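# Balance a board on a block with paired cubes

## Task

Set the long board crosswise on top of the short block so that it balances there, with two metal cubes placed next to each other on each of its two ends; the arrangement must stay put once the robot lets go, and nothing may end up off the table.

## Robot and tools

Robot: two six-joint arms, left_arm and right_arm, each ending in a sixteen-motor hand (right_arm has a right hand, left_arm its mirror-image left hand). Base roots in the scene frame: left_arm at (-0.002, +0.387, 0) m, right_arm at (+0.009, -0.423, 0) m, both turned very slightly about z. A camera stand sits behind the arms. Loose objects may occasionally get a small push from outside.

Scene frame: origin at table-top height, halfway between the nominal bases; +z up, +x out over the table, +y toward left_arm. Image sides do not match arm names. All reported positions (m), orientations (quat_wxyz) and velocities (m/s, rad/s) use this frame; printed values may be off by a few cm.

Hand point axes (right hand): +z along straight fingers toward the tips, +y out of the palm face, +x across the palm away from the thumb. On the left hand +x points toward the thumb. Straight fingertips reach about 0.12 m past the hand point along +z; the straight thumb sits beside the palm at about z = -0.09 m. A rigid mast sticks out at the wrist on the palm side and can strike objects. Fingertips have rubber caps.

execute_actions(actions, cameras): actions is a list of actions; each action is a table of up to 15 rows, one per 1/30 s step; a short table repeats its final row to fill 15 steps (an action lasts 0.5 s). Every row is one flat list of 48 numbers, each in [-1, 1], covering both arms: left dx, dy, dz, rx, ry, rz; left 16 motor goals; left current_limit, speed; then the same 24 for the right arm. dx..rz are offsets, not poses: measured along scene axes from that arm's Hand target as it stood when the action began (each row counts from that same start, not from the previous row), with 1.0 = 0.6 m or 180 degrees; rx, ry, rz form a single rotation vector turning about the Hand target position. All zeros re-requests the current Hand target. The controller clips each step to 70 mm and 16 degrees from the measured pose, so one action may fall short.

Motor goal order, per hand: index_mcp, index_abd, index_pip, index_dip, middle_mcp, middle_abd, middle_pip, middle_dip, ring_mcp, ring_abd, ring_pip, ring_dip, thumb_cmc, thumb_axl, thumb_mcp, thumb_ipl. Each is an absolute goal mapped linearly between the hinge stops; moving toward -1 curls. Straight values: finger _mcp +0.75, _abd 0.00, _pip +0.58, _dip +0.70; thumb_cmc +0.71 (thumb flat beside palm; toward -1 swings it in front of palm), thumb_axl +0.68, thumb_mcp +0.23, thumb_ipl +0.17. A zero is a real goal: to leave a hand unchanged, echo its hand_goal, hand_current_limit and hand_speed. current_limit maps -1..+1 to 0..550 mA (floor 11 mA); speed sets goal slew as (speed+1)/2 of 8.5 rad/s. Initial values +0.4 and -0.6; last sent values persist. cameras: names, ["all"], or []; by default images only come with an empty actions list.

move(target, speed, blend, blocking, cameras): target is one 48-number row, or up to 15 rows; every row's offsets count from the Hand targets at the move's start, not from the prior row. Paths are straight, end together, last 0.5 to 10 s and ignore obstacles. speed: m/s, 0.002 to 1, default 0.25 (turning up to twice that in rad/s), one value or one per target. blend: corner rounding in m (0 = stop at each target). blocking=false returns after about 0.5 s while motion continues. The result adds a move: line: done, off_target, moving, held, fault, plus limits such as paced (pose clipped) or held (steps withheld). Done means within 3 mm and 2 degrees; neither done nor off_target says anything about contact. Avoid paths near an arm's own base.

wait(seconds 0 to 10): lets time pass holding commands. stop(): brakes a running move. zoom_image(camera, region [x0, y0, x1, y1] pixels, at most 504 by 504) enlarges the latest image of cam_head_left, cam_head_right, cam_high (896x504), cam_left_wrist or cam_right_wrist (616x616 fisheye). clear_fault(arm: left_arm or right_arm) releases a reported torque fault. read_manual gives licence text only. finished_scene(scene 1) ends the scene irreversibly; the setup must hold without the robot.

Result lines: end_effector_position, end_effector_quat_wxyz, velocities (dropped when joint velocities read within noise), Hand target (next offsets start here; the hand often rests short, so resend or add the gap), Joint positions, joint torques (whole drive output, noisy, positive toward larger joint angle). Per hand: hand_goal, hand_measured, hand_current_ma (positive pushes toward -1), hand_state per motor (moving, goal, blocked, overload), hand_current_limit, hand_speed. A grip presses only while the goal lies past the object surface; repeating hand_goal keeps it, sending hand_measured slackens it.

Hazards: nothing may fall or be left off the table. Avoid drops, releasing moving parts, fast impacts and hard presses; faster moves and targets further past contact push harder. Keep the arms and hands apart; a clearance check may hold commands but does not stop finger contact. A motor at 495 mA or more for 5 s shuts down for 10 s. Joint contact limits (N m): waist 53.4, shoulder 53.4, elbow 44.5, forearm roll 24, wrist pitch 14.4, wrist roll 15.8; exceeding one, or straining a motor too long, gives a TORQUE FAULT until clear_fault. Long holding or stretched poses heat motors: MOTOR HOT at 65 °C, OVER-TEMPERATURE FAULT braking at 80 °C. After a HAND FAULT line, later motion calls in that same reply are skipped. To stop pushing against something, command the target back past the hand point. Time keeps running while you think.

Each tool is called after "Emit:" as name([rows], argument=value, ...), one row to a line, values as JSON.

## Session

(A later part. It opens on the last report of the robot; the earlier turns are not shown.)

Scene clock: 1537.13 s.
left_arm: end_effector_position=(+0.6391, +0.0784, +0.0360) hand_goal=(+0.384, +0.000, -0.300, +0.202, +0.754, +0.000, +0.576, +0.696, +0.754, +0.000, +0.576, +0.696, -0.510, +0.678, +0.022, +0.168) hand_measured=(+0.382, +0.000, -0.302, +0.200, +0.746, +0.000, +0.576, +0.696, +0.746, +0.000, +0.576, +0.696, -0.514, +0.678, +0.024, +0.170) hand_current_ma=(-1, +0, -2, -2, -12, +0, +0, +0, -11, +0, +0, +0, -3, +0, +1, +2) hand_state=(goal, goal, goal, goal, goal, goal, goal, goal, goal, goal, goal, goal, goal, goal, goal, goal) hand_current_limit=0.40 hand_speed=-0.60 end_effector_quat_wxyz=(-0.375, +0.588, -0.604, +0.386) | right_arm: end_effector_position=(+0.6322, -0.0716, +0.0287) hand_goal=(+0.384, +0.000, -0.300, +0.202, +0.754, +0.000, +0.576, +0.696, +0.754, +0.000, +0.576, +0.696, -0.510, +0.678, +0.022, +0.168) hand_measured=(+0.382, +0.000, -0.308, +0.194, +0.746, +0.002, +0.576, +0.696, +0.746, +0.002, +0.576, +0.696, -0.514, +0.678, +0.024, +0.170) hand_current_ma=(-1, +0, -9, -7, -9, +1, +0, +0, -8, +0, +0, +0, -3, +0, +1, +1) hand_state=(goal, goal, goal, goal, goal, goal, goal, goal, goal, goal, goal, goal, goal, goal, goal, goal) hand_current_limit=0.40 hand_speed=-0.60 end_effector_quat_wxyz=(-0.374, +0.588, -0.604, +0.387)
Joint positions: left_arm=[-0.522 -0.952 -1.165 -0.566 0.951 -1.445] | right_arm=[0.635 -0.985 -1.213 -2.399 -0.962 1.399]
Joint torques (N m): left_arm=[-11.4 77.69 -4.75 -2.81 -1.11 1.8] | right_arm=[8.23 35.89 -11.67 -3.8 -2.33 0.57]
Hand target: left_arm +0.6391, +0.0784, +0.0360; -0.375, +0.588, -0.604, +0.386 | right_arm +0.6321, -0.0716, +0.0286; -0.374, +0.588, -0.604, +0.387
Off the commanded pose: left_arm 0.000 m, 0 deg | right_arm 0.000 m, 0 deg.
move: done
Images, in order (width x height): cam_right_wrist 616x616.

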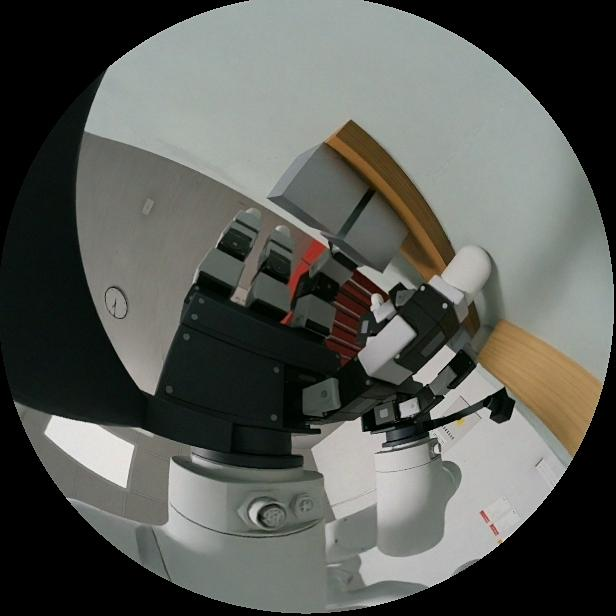

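Emit:
move([
  [0,0,0,0,0,0,0.3836,0,-0.2993,0.2029,0.754,0,0.576,0.696,0.754,0,0.576,0.696,-0.51,0.678,0.0225,0.168,0.4,-0.6,0,0,0.0057,0,0,0,0.3836,0,-0.2993,0.2029,0.754,0,0.576,0.696,0.754,0,0.576,0.696,-0.51,0.678,0.0225,0.168,0.4,-0.6],
  [0,0,0,0,0,0,0.26,0,-0.3285,0.1884,0.754,0,0.576,0.696,0.754,0,0.576,0.696,-0.51,0.678,-0.125,0.135,0.2,-0.92,0,0,0.0057,0,0,0,0.26,0,-0.3285,0.1884,0.754,0,0.576,0.696,0.754,0,0.576,0.696,-0.51,0.678,-0.125,0.135,0.2,-0.92],
  [0,0,0,0,0,0,0.1918,0,-0.3577,0.1739,0.754,0,0.576,0.696,0.754,0,0.576,0.696,-0.51,0.678,-0.191,0.1027,0.7,-0.92,0,0,0.0057,0,0,0,0.1918,0,-0.3577,0.1739,0.754,0,0.576,0.696,0.754,0,0.576,0.696,-0.51,0.678,-0.191,0.1027,0.7,-0.92],
], speed=0.03, cameras=["all"])

Emit:
zoom_image(camera="cam_right_wrist", region=[380, 140, 520, 280])

Emit:
zoom_image(camera="cam_left_wrist", region=[100, 140, 240, 280])

Scene clock: 1555.50 s.
left_arm: end_effector_position=(+0.6391, +0.0784, +0.0360) hand_goal=(+0.192, +0.000, -0.358, +0.174, +0.754, +0.000, +0.576, +0.696, +0.754, +0.000, +0.576, +0.696, -0.510, +0.678, -0.190, +0.102) hand_measured=(+0.328, +0.000, -0.306, +0.192, +0.746, +0.000, +0.576, +0.696, +0.746, +0.000, +0.576, +0.696, -0.514, +0.678, -0.030, +0.152) hand_current_ma=(+467, +0, +128, +32, -12, +0, +0, +0, -11, +0, +0, +0, -3, +0, +468, +185) hand_state=(blocked, goal, blocked, goal, goal, goal, goal, goal, goal, goal, goal, goal, goal, goal, blocked, blocked) hand_current_limit=0.70 hand_speed=-0.92 end_effector_quat_wxyz=(-0.375, +0.588, -0.604, +0.386) | right_arm: end_effector_position=(+0.6321, -0.0716, +0.0320) hand_goal=(+0.192, +0.000, -0.358, +0.174, +0.754, +0.000, +0.576, +0.696, +0.754, +0.000, +0.576, +0.696, -0.510, +0.678, -0.190, +0.102) hand_measured=(+0.326, +0.000, -0.306, +0.194, +0.746, +0.002, +0.576, +0.696, +0.746, +0.002, +0.576, +0.696, -0.514, +0.678, -0.030, +0.154) hand_current_ma=(+468, +0, +112, +29, -9, +1, +0, +0, -8, +0, +0, +0, -2, +0, +468, +171) hand_state=(blocked, goal, blocked, goal, goal, goal, goal, goal, goal, goal, goal, goal, goal, goal, blocked, blocked) hand_current_limit=0.70 hand_speed=-0.92 end_effector_quat_wxyz=(-0.374, +0.588, -0.604, +0.387)
Joint positions: left_arm=[-0.522 -0.952 -1.165 -0.566 0.951 -1.445] | right_arm=[0.635 -0.978 -1.21 -2.397 -0.958 1.395]
Joint torques (N m): left_arm=[-10.84 74.3 -5.4 -3.05 -0.8 1.8] | right_arm=[7.36 68.28 -7.14 2.78 0.12 -1.03]
Hand target: left_arm +0.6391, +0.0784, +0.0360; -0.375, +0.588, -0.604, +0.386 | right_arm +0.6321, -0.0716, +0.0320; -0.374, +0.588, -0.604, +0.387
Off the commanded pose: left_arm 0.000 m, 0 deg | right_arm 0.000 m, 0 deg.
move: done

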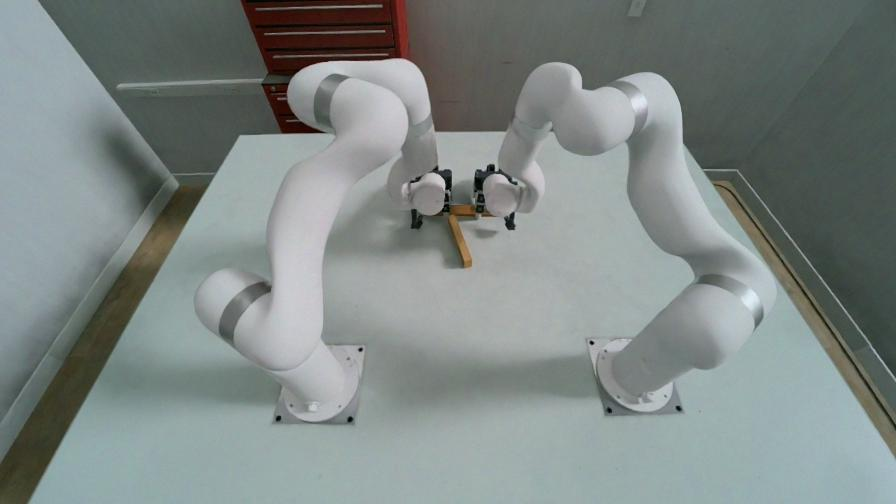

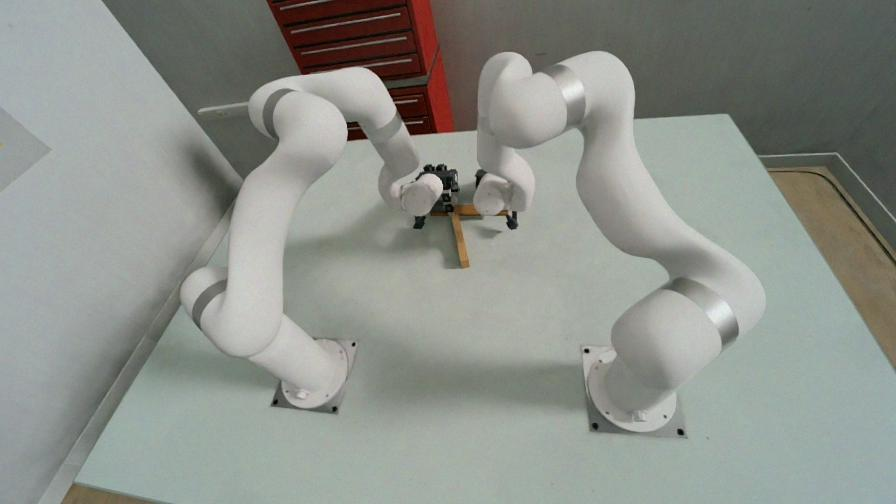

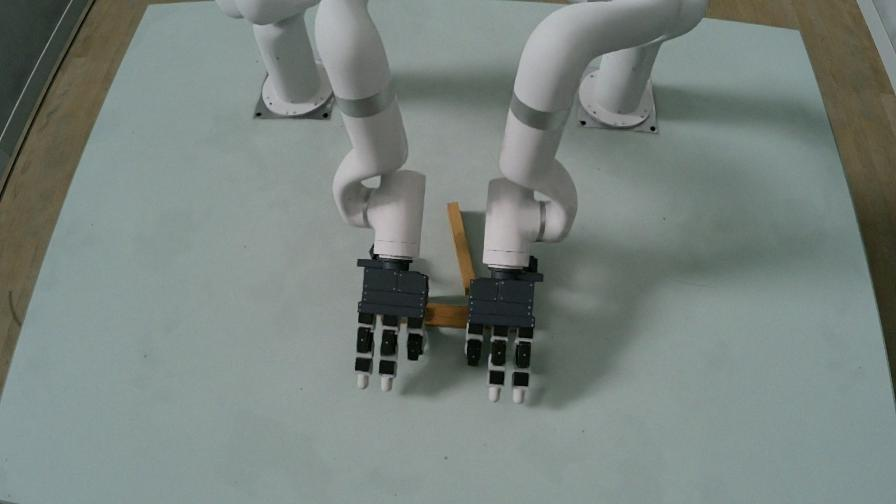

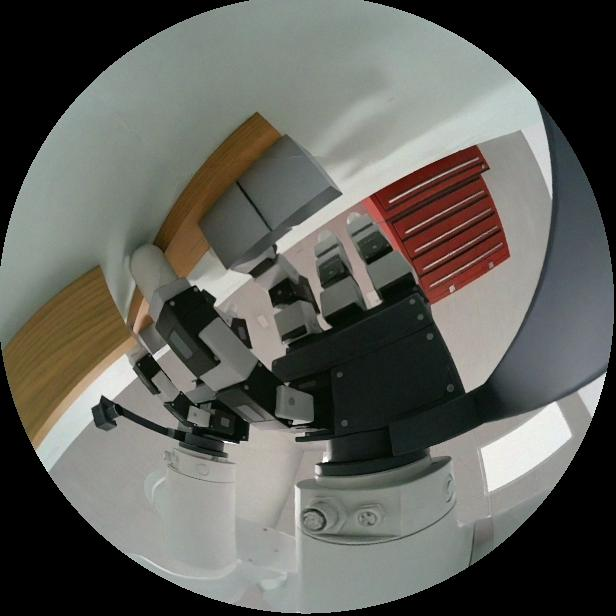

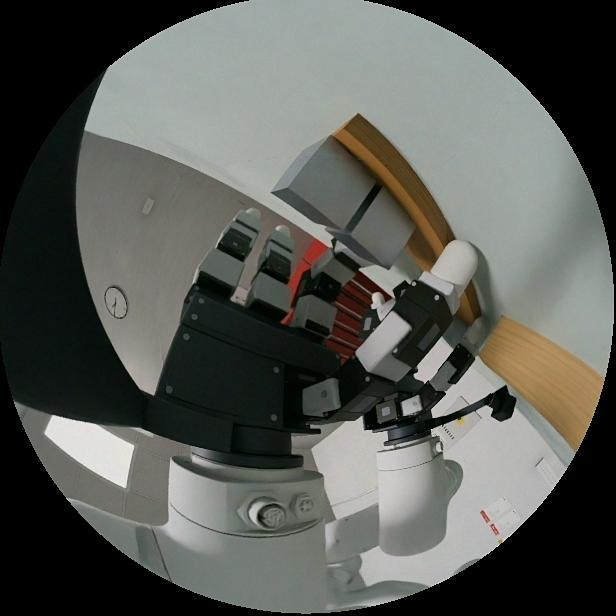

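Scaled by 3.600 from the camera's 616x616 image, which has a finer 880x880 frame.

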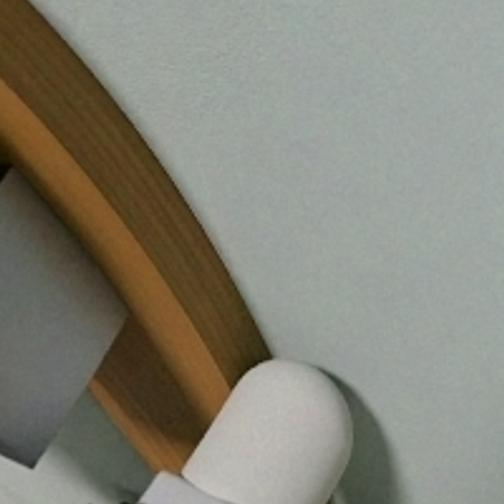

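Scaled by 3.600 from the camera's 616x616 image, which has a finer 880x880 frame.

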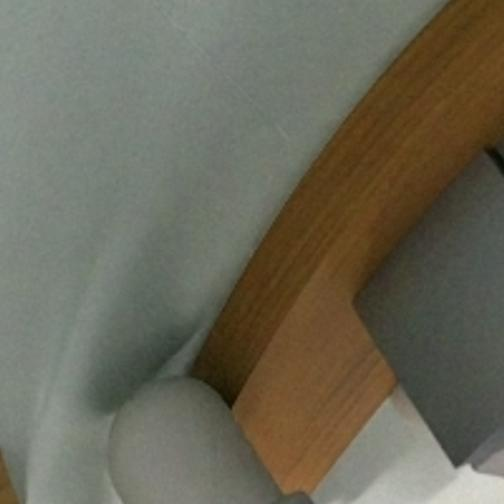

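Emit:
move([
  [0,0,0.02,0,0,0,0.1918,0,-0.3577,0.1739,0.754,0,0.576,0.696,0.754,0,0.576,0.696,-0.51,0.678,-0.191,0.1027,0.7,-0.92,0,0,0.02,0,0,0,0.1918,0,-0.3577,0.1739,0.754,0,0.576,0.696,0.754,0,0.576,0.696,-0.51,0.678,-0.191,0.1027,0.7,-0.92],
], speed=0.02, cameras=["all"])

Emit:
zoom_image(camera="cam_right_wrist", region=[380, 140, 520, 280])

Emit:
zoom_image(camera="cam_left_wrist", region=[100, 140, 240, 280])

Scene clock: 1566.20 s.
left_arm: end_effector_position=(+0.6391, +0.0784, +0.0479) hand_goal=(+0.192, +0.000, -0.358, +0.174, +0.754, +0.000, +0.576, +0.696, +0.754, +0.000, +0.576, +0.696, -0.510, +0.678, -0.190, +0.102) hand_measured=(+0.326, +0.000, -0.304, +0.194, +0.746, +0.000, +0.576, +0.696, +0.746, +0.000, +0.576, +0.696, -0.512, +0.678, -0.030, +0.152) hand_current_ma=(+467, +0, +133, +36, -12, +0, +0, +0, -11, +0, +0, +0, -2, +0, +468, +185) hand_state=(blocked, goal, blocked, blocked, goal, goal, goal, goal, goal, goal, goal, goal, goal, goal, blocked, blocked) hand_current_limit=0.70 hand_speed=-0.92 end_effector_quat_wxyz=(-0.375, +0.588, -0.604, +0.386) | right_arm: end_effector_position=(+0.6321, -0.0716, +0.0440) hand_goal=(+0.192, +0.000, -0.358, +0.174, +0.754, +0.000, +0.576, +0.696, +0.754, +0.000, +0.576, +0.696, -0.510, +0.678, -0.190, +0.102) hand_measured=(+0.324, +0.000, -0.304, +0.196, +0.746, +0.002, +0.576, +0.696, +0.746, +0.002, +0.576, +0.696, -0.514, +0.678, -0.030, +0.154) hand_current_ma=(+467, +0, +117, +35, -9, +1, +0, +0, -8, +0, +0, +0, -2, +0, +467, +171) hand_state=(blocked, goal, blocked, blocked, goal, goal, goal, goal, goal, goal, goal, goal, goal, goal, blocked, blocked) hand_current_limit=0.70 hand_speed=-0.92 end_effector_quat_wxyz=(-0.374, +0.588, -0.604, +0.387)
Joint positions: left_arm=[-0.522 -0.926 -1.155 -0.572 0.938 -1.435] | right_arm=[0.635 -0.952 -1.2 -2.389 -0.947 1.383]
Joint torques (N m): left_arm=[-8.67 77.85 -5.83 -3.24 -0.75 1.59] | right_arm=[6.86 72.59 -7.12 2.04 0.18 -1.01]
Hand target: left_arm +0.6391, +0.0784, +0.0480; -0.375, +0.588, -0.604, +0.386 | right_arm +0.6321, -0.0716, +0.0440; -0.374, +0.588, -0.604, +0.387
Off the commanded pose: left_arm 0.000 m, 0 deg | right_arm 0.000 m, 0 deg.
move: done

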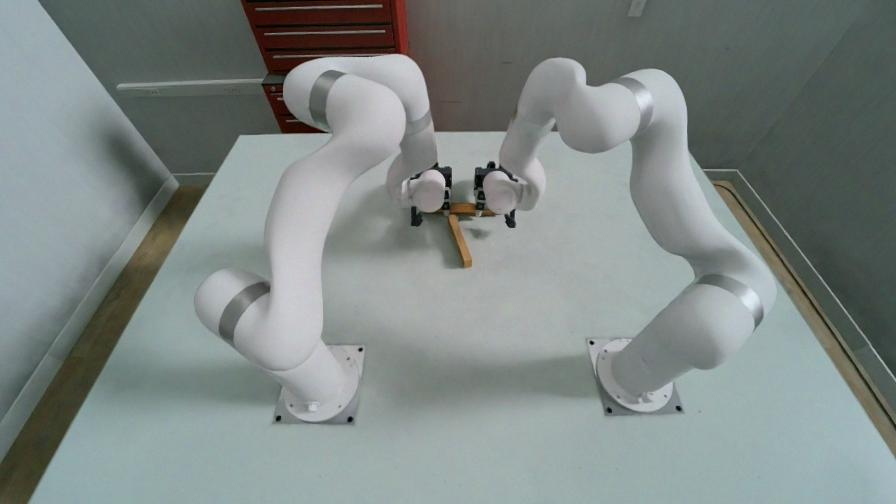

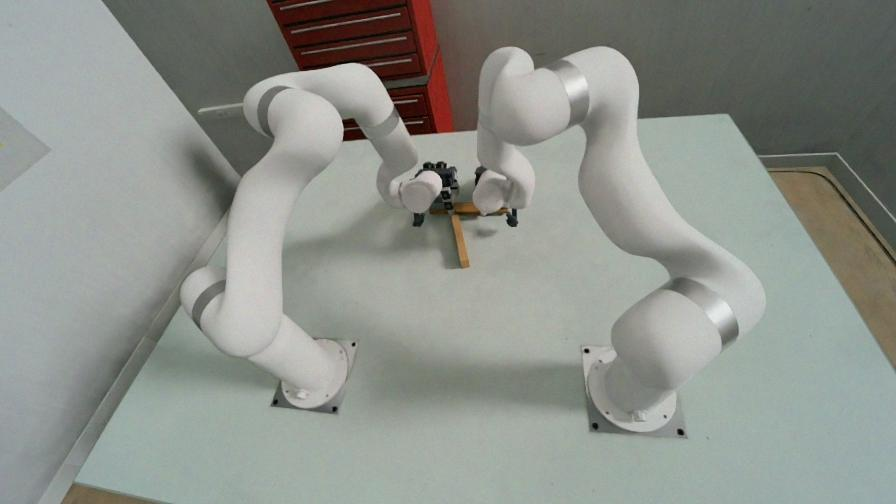

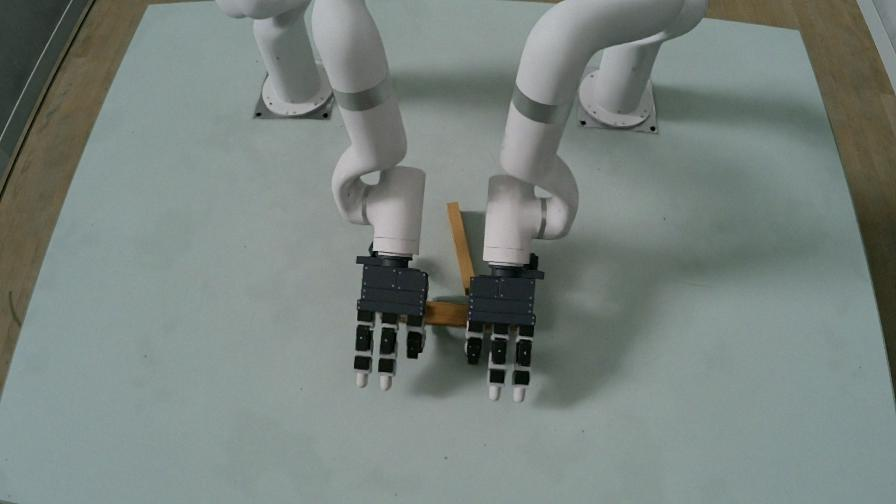

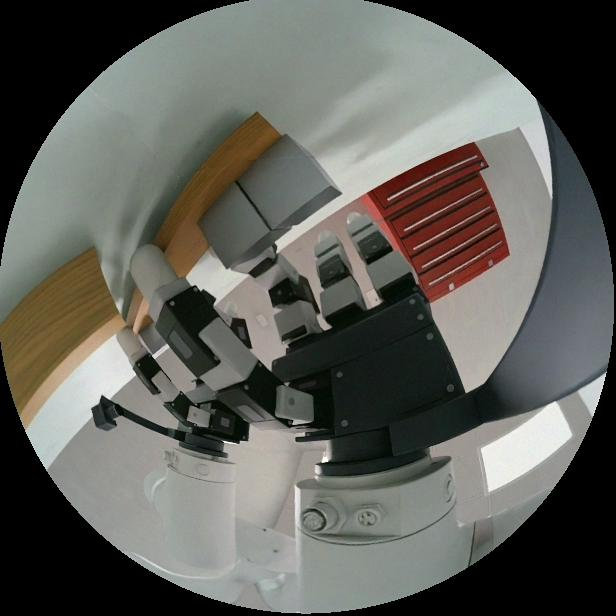

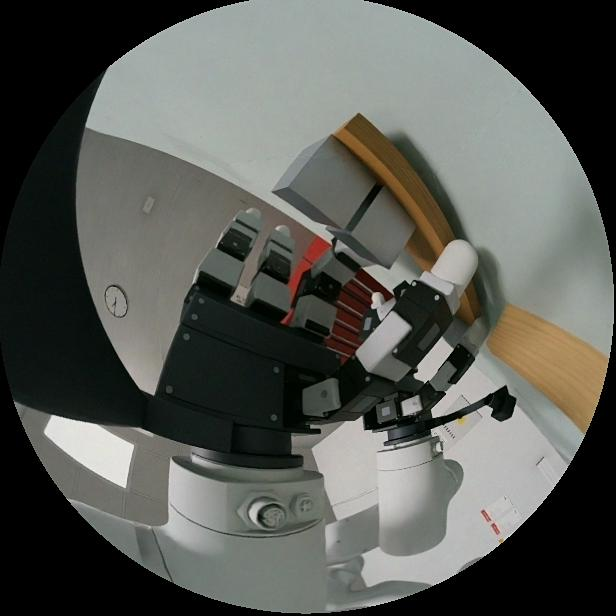

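Scaled by 3.600 from the camera's 616x616 image, which has a finer 880x880 frame.

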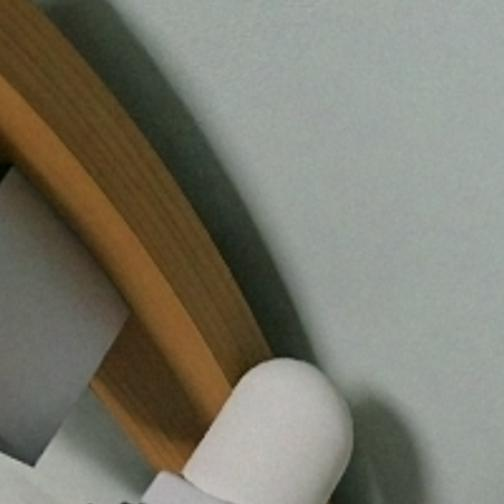

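Scaled by 3.600 from the camera's 616x616 image, which has a finer 880x880 frame.

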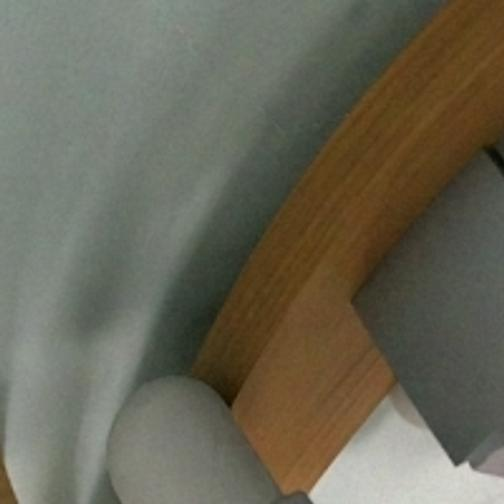

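Emit:
zoom_image(camera="cam_left_wrist", region=[0, 230, 160, 460])

Emit:
zoom_image(camera="cam_right_wrist", region=[450, 260, 616, 460])

Emit:
zoom_image(camera="cam_high", region=[420, 190, 500, 340])

Emit:
zoom_image(camera="cam_head_left", region=[420, 190, 500, 280])

Scaled by 2.191 from the camera's 616x616 image, which has a finer 880x880 frame.

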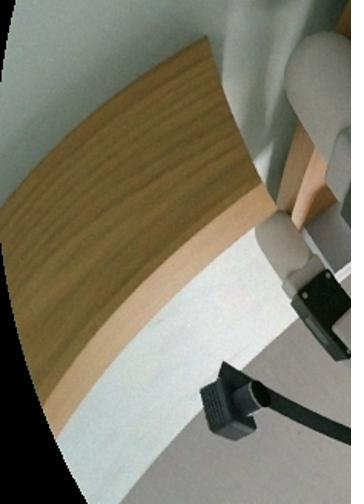

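Scaled by 2.520 from the camera's 616x616 image, which has a finer 880x880 frame.

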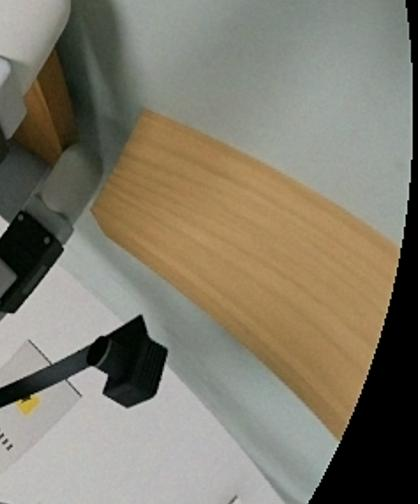

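Scaled by 3.360.

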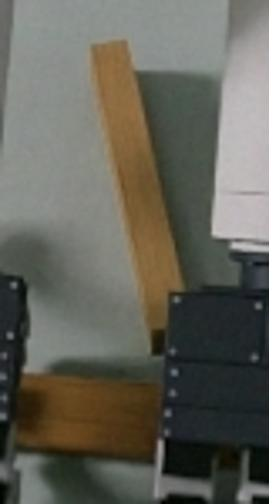

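Scaled by 5.600.

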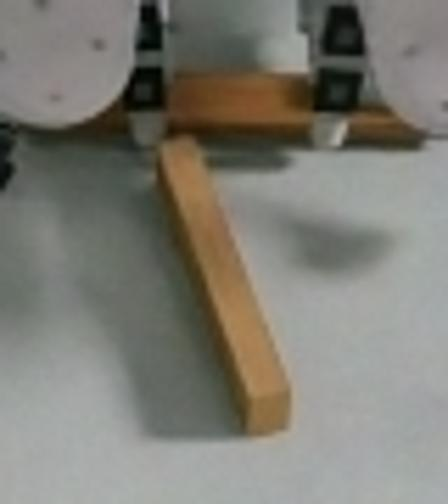

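Emit:
move([
  [0,0,0.0667,0,0,0,0.1918,0,-0.3577,0.1739,0.754,0,0.576,0.696,0.754,0,0.576,0.696,-0.51,0.678,-0.191,0.1027,0.7,-0.92,0,0,0.0667,0,0,0,0.1918,0,-0.3577,0.1739,0.754,0,0.576,0.696,0.754,0,0.576,0.696,-0.51,0.678,-0.191,0.1027,0.7,-0.92],
  [-0.0988,0.0095,0.0667,0,0,0.0352,0.1918,0,-0.3577,0.1739,0.754,0,0.576,0.696,0.754,0,0.576,0.696,-0.51,0.678,-0.191,0.1027,0.7,-0.92,-0.0712,0.0098,0.0667,0,0,0.0352,0.1918,0,-0.3577,0.1739,0.754,0,0.576,0.696,0.754,0,0.576,0.696,-0.51,0.678,-0.191,0.1027,0.7,-0.92],
  [-0.1982,0.0175,0.0667,0,0,0.0704,0.1918,0,-0.3577,0.1739,0.754,0,0.576,0.696,0.754,0,0.576,0.696,-0.51,0.678,-0.191,0.1027,0.7,-0.92,-0.143,0.0208,0.0667,0,0,0.0704,0.1918,0,-0.3577,0.1739,0.754,0,0.576,0.696,0.754,0,0.576,0.696,-0.51,0.678,-0.191,0.1027,0.7,-0.92],
  [-0.2982,0.0238,0.0667,0,0,0.1056,0.1918,0,-0.3577,0.1739,0.754,0,0.576,0.696,0.754,0,0.576,0.696,-0.51,0.678,-0.191,0.1027,0.7,-0.92,-0.2162,0.0337,0.0667,0,0,0.1056,0.1918,0,-0.3577,0.1739,0.754,0,0.576,0.696,0.754,0,0.576,0.696,-0.51,0.678,-0.191,0.1027,0.7,-0.92],
], speed=[0.03,0.04,0.04,0.04], blend=[0.005,0.005,0.005,0], cameras=["all"])

Emit:
zoom_image(camera="cam_high", region=[360, 190, 540, 330])

Emit:
zoom_image(camera="cam_left_wrist", region=[0, 130, 280, 410])

Emit:
zoom_image(camera="cam_right_wrist", region=[336, 130, 616, 410])

Scene clock: 1689.53 s.
left_arm: end_effector_position=(+0.4602, +0.0927, +0.0880) hand_goal=(+0.192, +0.000, -0.358, +0.174, +0.754, +0.000, +0.576, +0.696, +0.754, +0.000, +0.576, +0.696, -0.510, +0.678, -0.190, +0.102) hand_measured=(+0.194, +0.000, -0.352, +0.176, +0.746, +0.000, +0.576, +0.696, +0.746, +0.000, +0.576, +0.696, -0.514, +0.678, -0.170, +0.104) hand_current_ma=(+1, +0, +8, +1, -12, +0, +0, +0, -11, +0, +0, +0, -3, +0, +47, +4) hand_state=(goal, goal, goal, goal, goal, goal, goal, goal, goal, goal, goal, goal, goal, goal, goal, goal) hand_current_limit=0.70 hand_speed=-0.92 end_effector_quat_wxyz=(-0.433, +0.680, -0.499, +0.318) | right_arm: end_effector_position=(+0.5024, -0.0514, +0.0841) hand_goal=(+0.192, +0.000, -0.358, +0.174, +0.754, +0.000, +0.576, +0.696, +0.754, +0.000, +0.576, +0.696, -0.510, +0.678, -0.190, +0.102) hand_measured=(+0.194, +0.000, -0.352, +0.176, +0.746, +0.002, +0.576, +0.696, +0.746, +0.002, +0.576, +0.696, -0.512, +0.678, -0.170, +0.104) hand_current_ma=(+1, +0, +6, +1, -9, +1, +0, +0, -8, +0, +0, +0, -1, +0, +40, +3) hand_state=(goal, goal, goal, goal, goal, goal, goal, goal, goal, goal, goal, goal, goal, goal, goal, goal) hand_current_limit=0.70 hand_speed=-0.92 end_effector_quat_wxyz=(-0.433, +0.679, -0.499, +0.319)
Joint positions: left_arm=[-0.811 -0.683 -0.785 -1.17 1.093 -1.468] | right_arm=[0.726 -0.716 -0.839 -2.697 -1.024 1.51]
Joint torques (N m): left_arm=[-12.94 62.8 -1.83 -3.02 2.64 -1.91] | right_arm=[11.82 62.05 -5.33 -3.56 -4 1.08]
Hand target: left_arm +0.4602, +0.0927, +0.0880; -0.433, +0.680, -0.499, +0.318 | right_arm +0.5024, -0.0514, +0.0841; -0.433, +0.680, -0.499, +0.319
Off the commanded pose: left_arm 0.000 m, 0 deg | right_arm 0.000 m, 0 deg.
move: done

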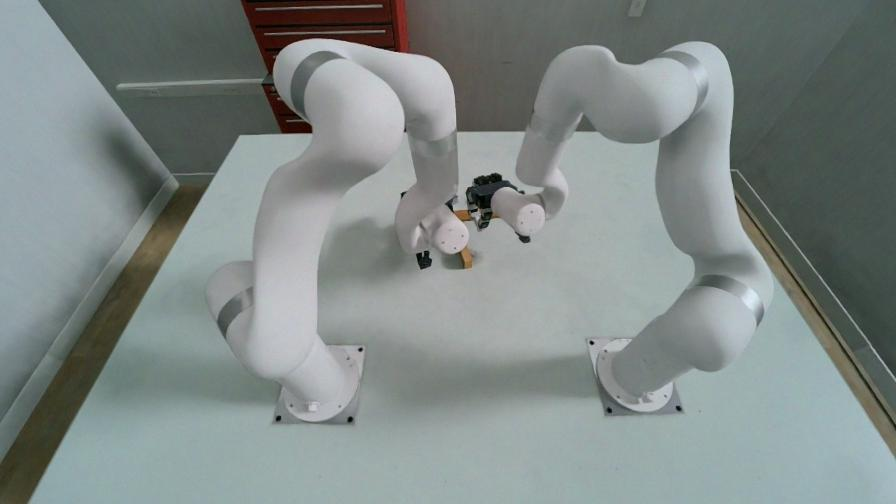

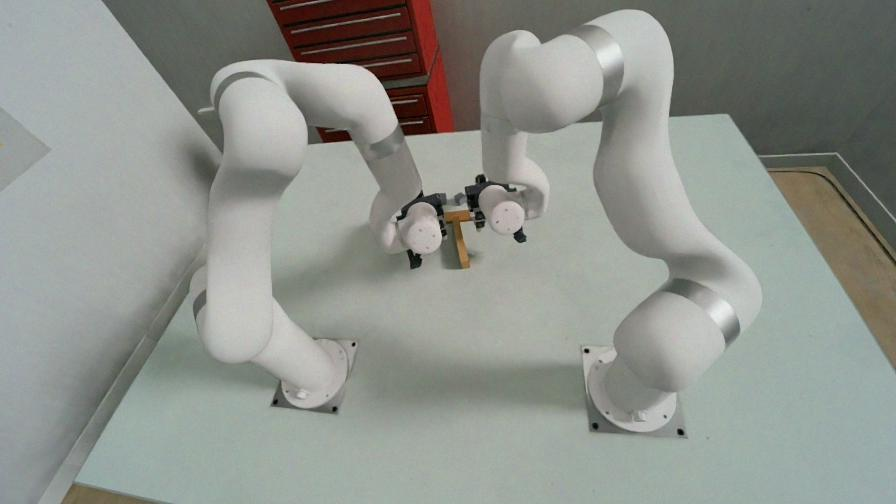

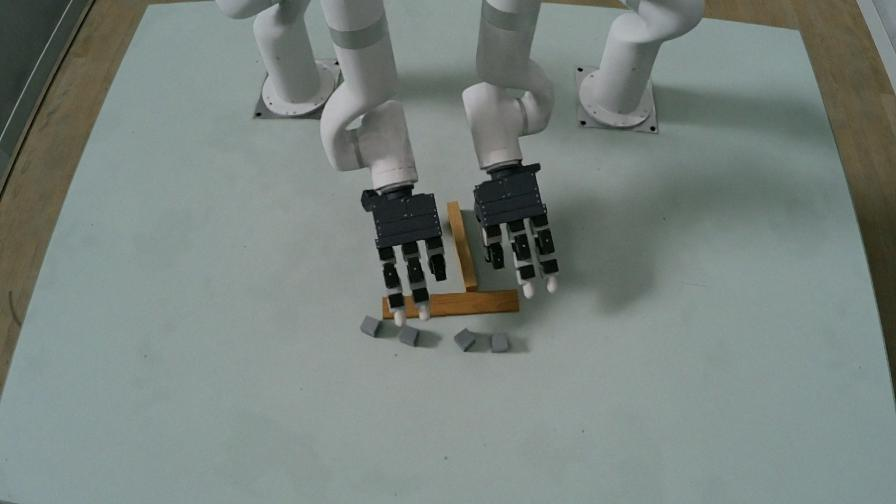

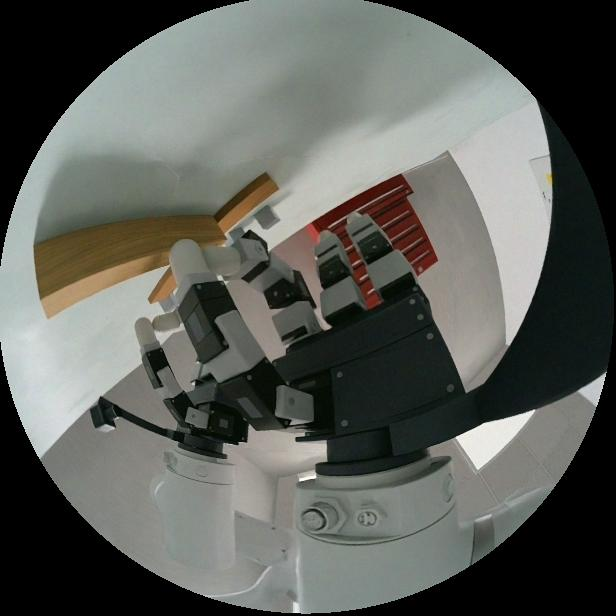

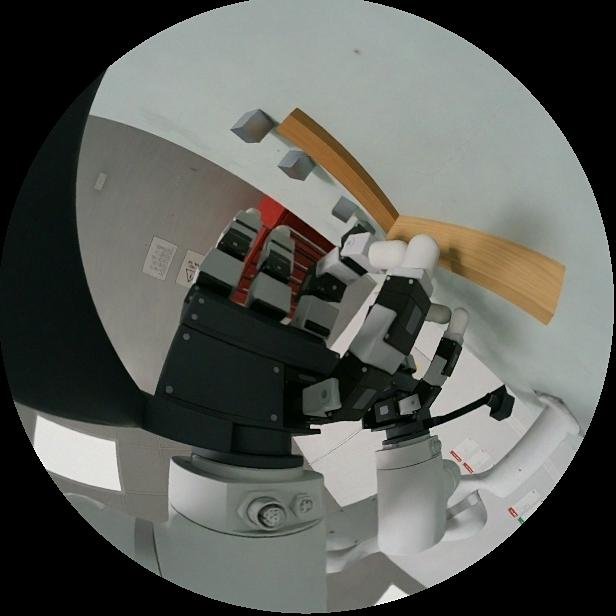

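Scaled by 2.800.

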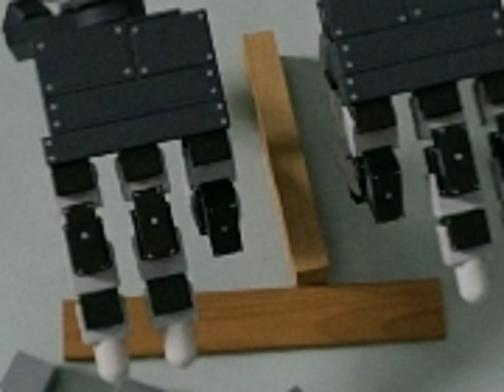

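Scaled by 1.800 from the camera's 616x616 image, which has a finer 880x880 frame.

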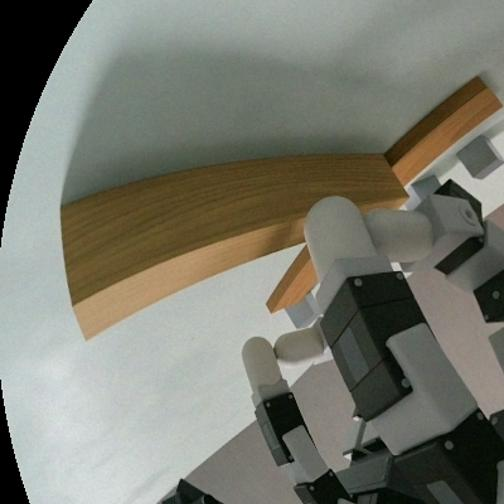

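Scaled by 1.800 from the camera's 616x616 image, which has a finer 880x880 frame.

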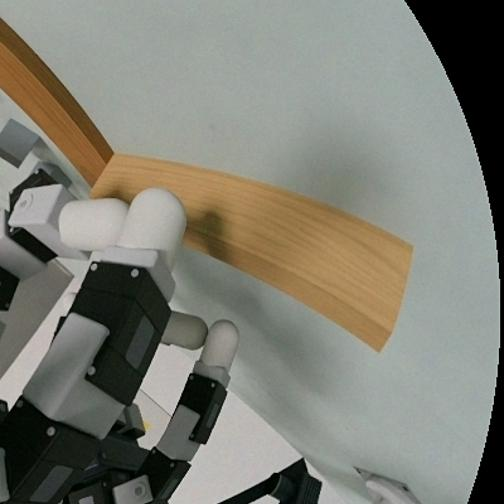

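Emit:
move([
  [0,0,0.125,0,0,0,0.3836,0,-0.2993,0.2029,0.754,0,0.576,0.696,0.754,0,0.576,0.696,-0.51,0.678,0.0225,0.168,0.4,-0.6,0,0,0.125,0,0,0,0.3836,0,-0.2993,0.2029,0.754,0,0.576,0.696,0.754,0,0.576,0.696,-0.51,0.678,0.0225,0.168,0.4,-0.6],
  [-0.03,0.17,0.125,0,0,-0.0628,0.3836,0,-0.2993,0.2029,0.754,0,0.576,0.696,0.754,0,0.576,0.696,-0.51,0.678,0.0225,0.168,0.4,-0.6,-0.1,-0.17,0.125,0,0,-0.0628,0.3836,0,-0.2993,0.2029,0.754,0,0.576,0.696,0.754,0,0.576,0.696,-0.51,0.678,0.0225,0.168,0.4,-0.6],
], speed=[0.1,0.2], blend=[0.03,0], cameras=["all"])

Emit:
zoom_image(camera="cam_high", region=[350, 190, 550, 370])

Emit:
zoom_image(camera="cam_high", region=[350, 310, 530, 360])

Emit:
zoom_image(camera="cam_head_left", region=[400, 160, 560, 280])

Scene clock: 1754.73 s.
left_arm: end_effector_position=(+0.4422, +0.1947, +0.1630) hand_goal=(+0.384, +0.000, -0.300, +0.202, +0.754, +0.000, +0.576, +0.696, +0.754, +0.000, +0.576, +0.696, -0.510, +0.678, +0.022, +0.168) hand_measured=(+0.374, +0.000, -0.302, +0.200, +0.746, +0.000, +0.576, +0.696, +0.746, +0.000, +0.576, +0.696, -0.514, +0.678, +0.018, +0.166) hand_current_ma=(-16, +0, -1, -2, -12, +0, +0, +0, -11, +0, +0, +0, -3, +0, -4, -2) hand_state=(goal, goal, goal, goal, goal, goal, goal, goal, goal, goal, goal, goal, goal, goal, goal, goal) hand_current_limit=0.40 hand_speed=-0.60 end_effector_quat_wxyz=(-0.400, +0.627, -0.564, +0.359) | right_arm: end_effector_position=(+0.4424, -0.1534, +0.1591) hand_goal=(+0.384, +0.000, -0.300, +0.202, +0.754, +0.000, +0.576, +0.696, +0.754, +0.000, +0.576, +0.696, -0.510, +0.678, +0.022, +0.168) hand_measured=(+0.374, +0.000, -0.302, +0.200, +0.746, +0.002, +0.576, +0.696, +0.746, +0.002, +0.576, +0.696, -0.512, +0.678, +0.020, +0.166) hand_current_ma=(-11, +0, -1, -2, -9, +1, +0, +0, -8, +0, +0, +0, -1, +0, -2, -1) hand_state=(goal, goal, goal, goal, goal, goal, goal, goal, goal, goal, goal, goal, goal, goal, goal, goal) hand_current_limit=0.40 hand_speed=-0.60 end_effector_quat_wxyz=(-0.399, +0.627, -0.563, +0.361)
Joint positions: left_arm=[-0.58 -0.33 -0.473 -0.746 1.027 -1.464] | right_arm=[0.706 -0.376 -0.531 -2.498 -1.01 1.466]
Joint torques (N m): left_arm=[12.01 51.27 -3.03 4.14 2.69 -1.75] | right_arm=[-8.65 49.41 -5.46 2.99 -4.06 0.89]
Hand target: left_arm +0.4422, +0.1947, +0.1630; -0.400, +0.627, -0.564, +0.359 | right_arm +0.4424, -0.1534, +0.1591; -0.399, +0.627, -0.563, +0.361
Off the commanded pose: left_arm 0.000 m, 0 deg | right_arm 0.000 m, 0 deg.
move: done

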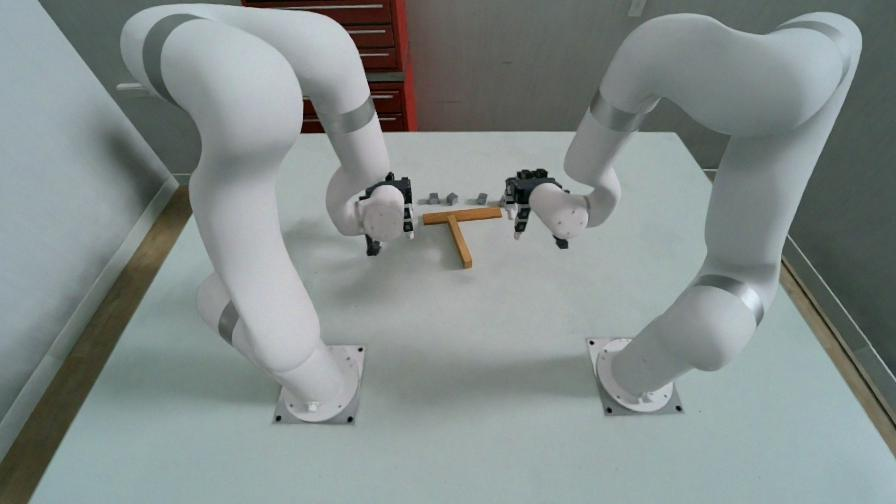

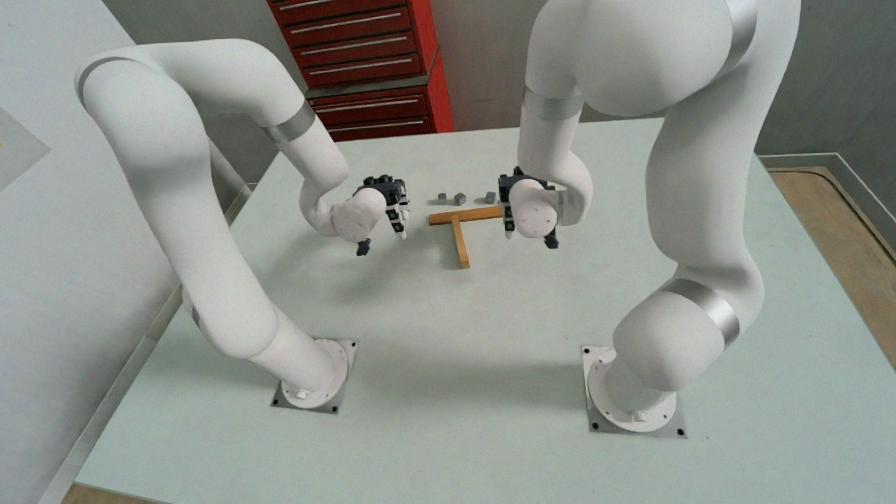

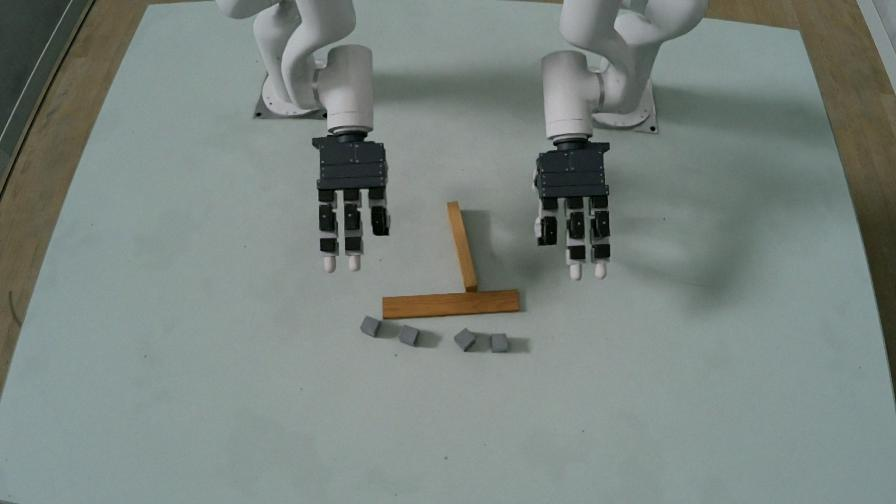

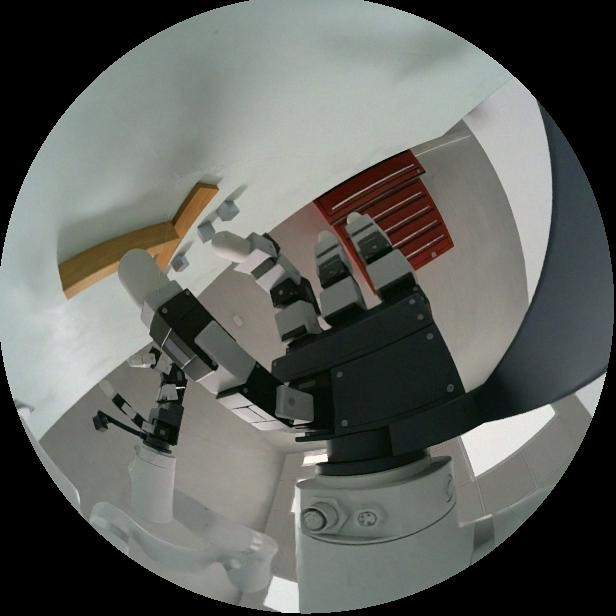

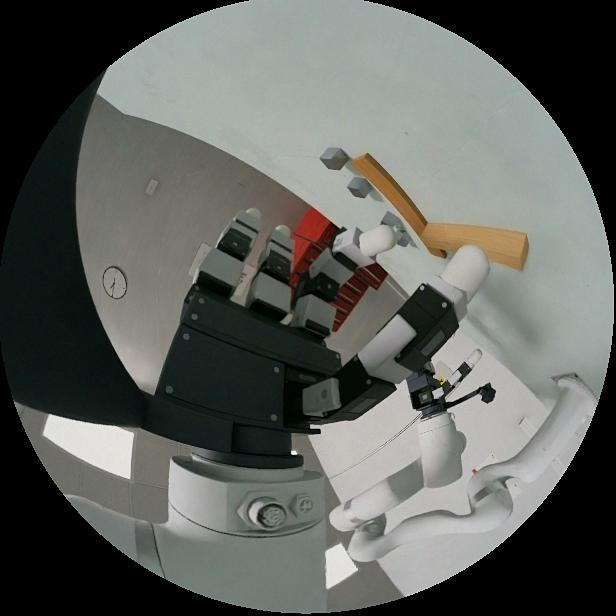

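Scaled by 2.520.

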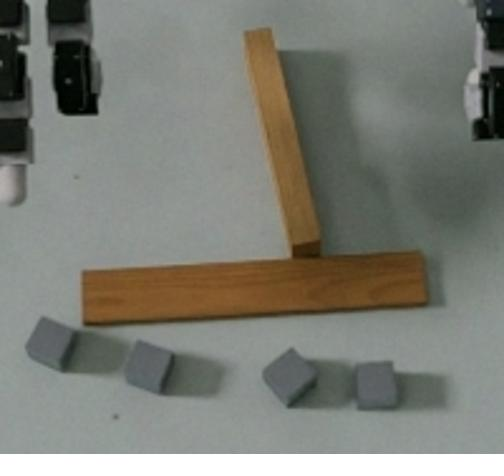

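Scaled by 2.800.

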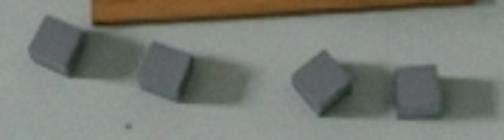

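Scaled by 3.150.

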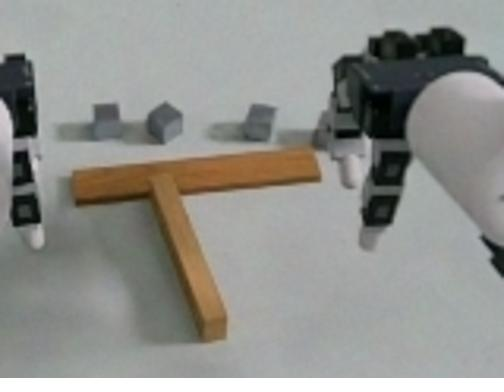

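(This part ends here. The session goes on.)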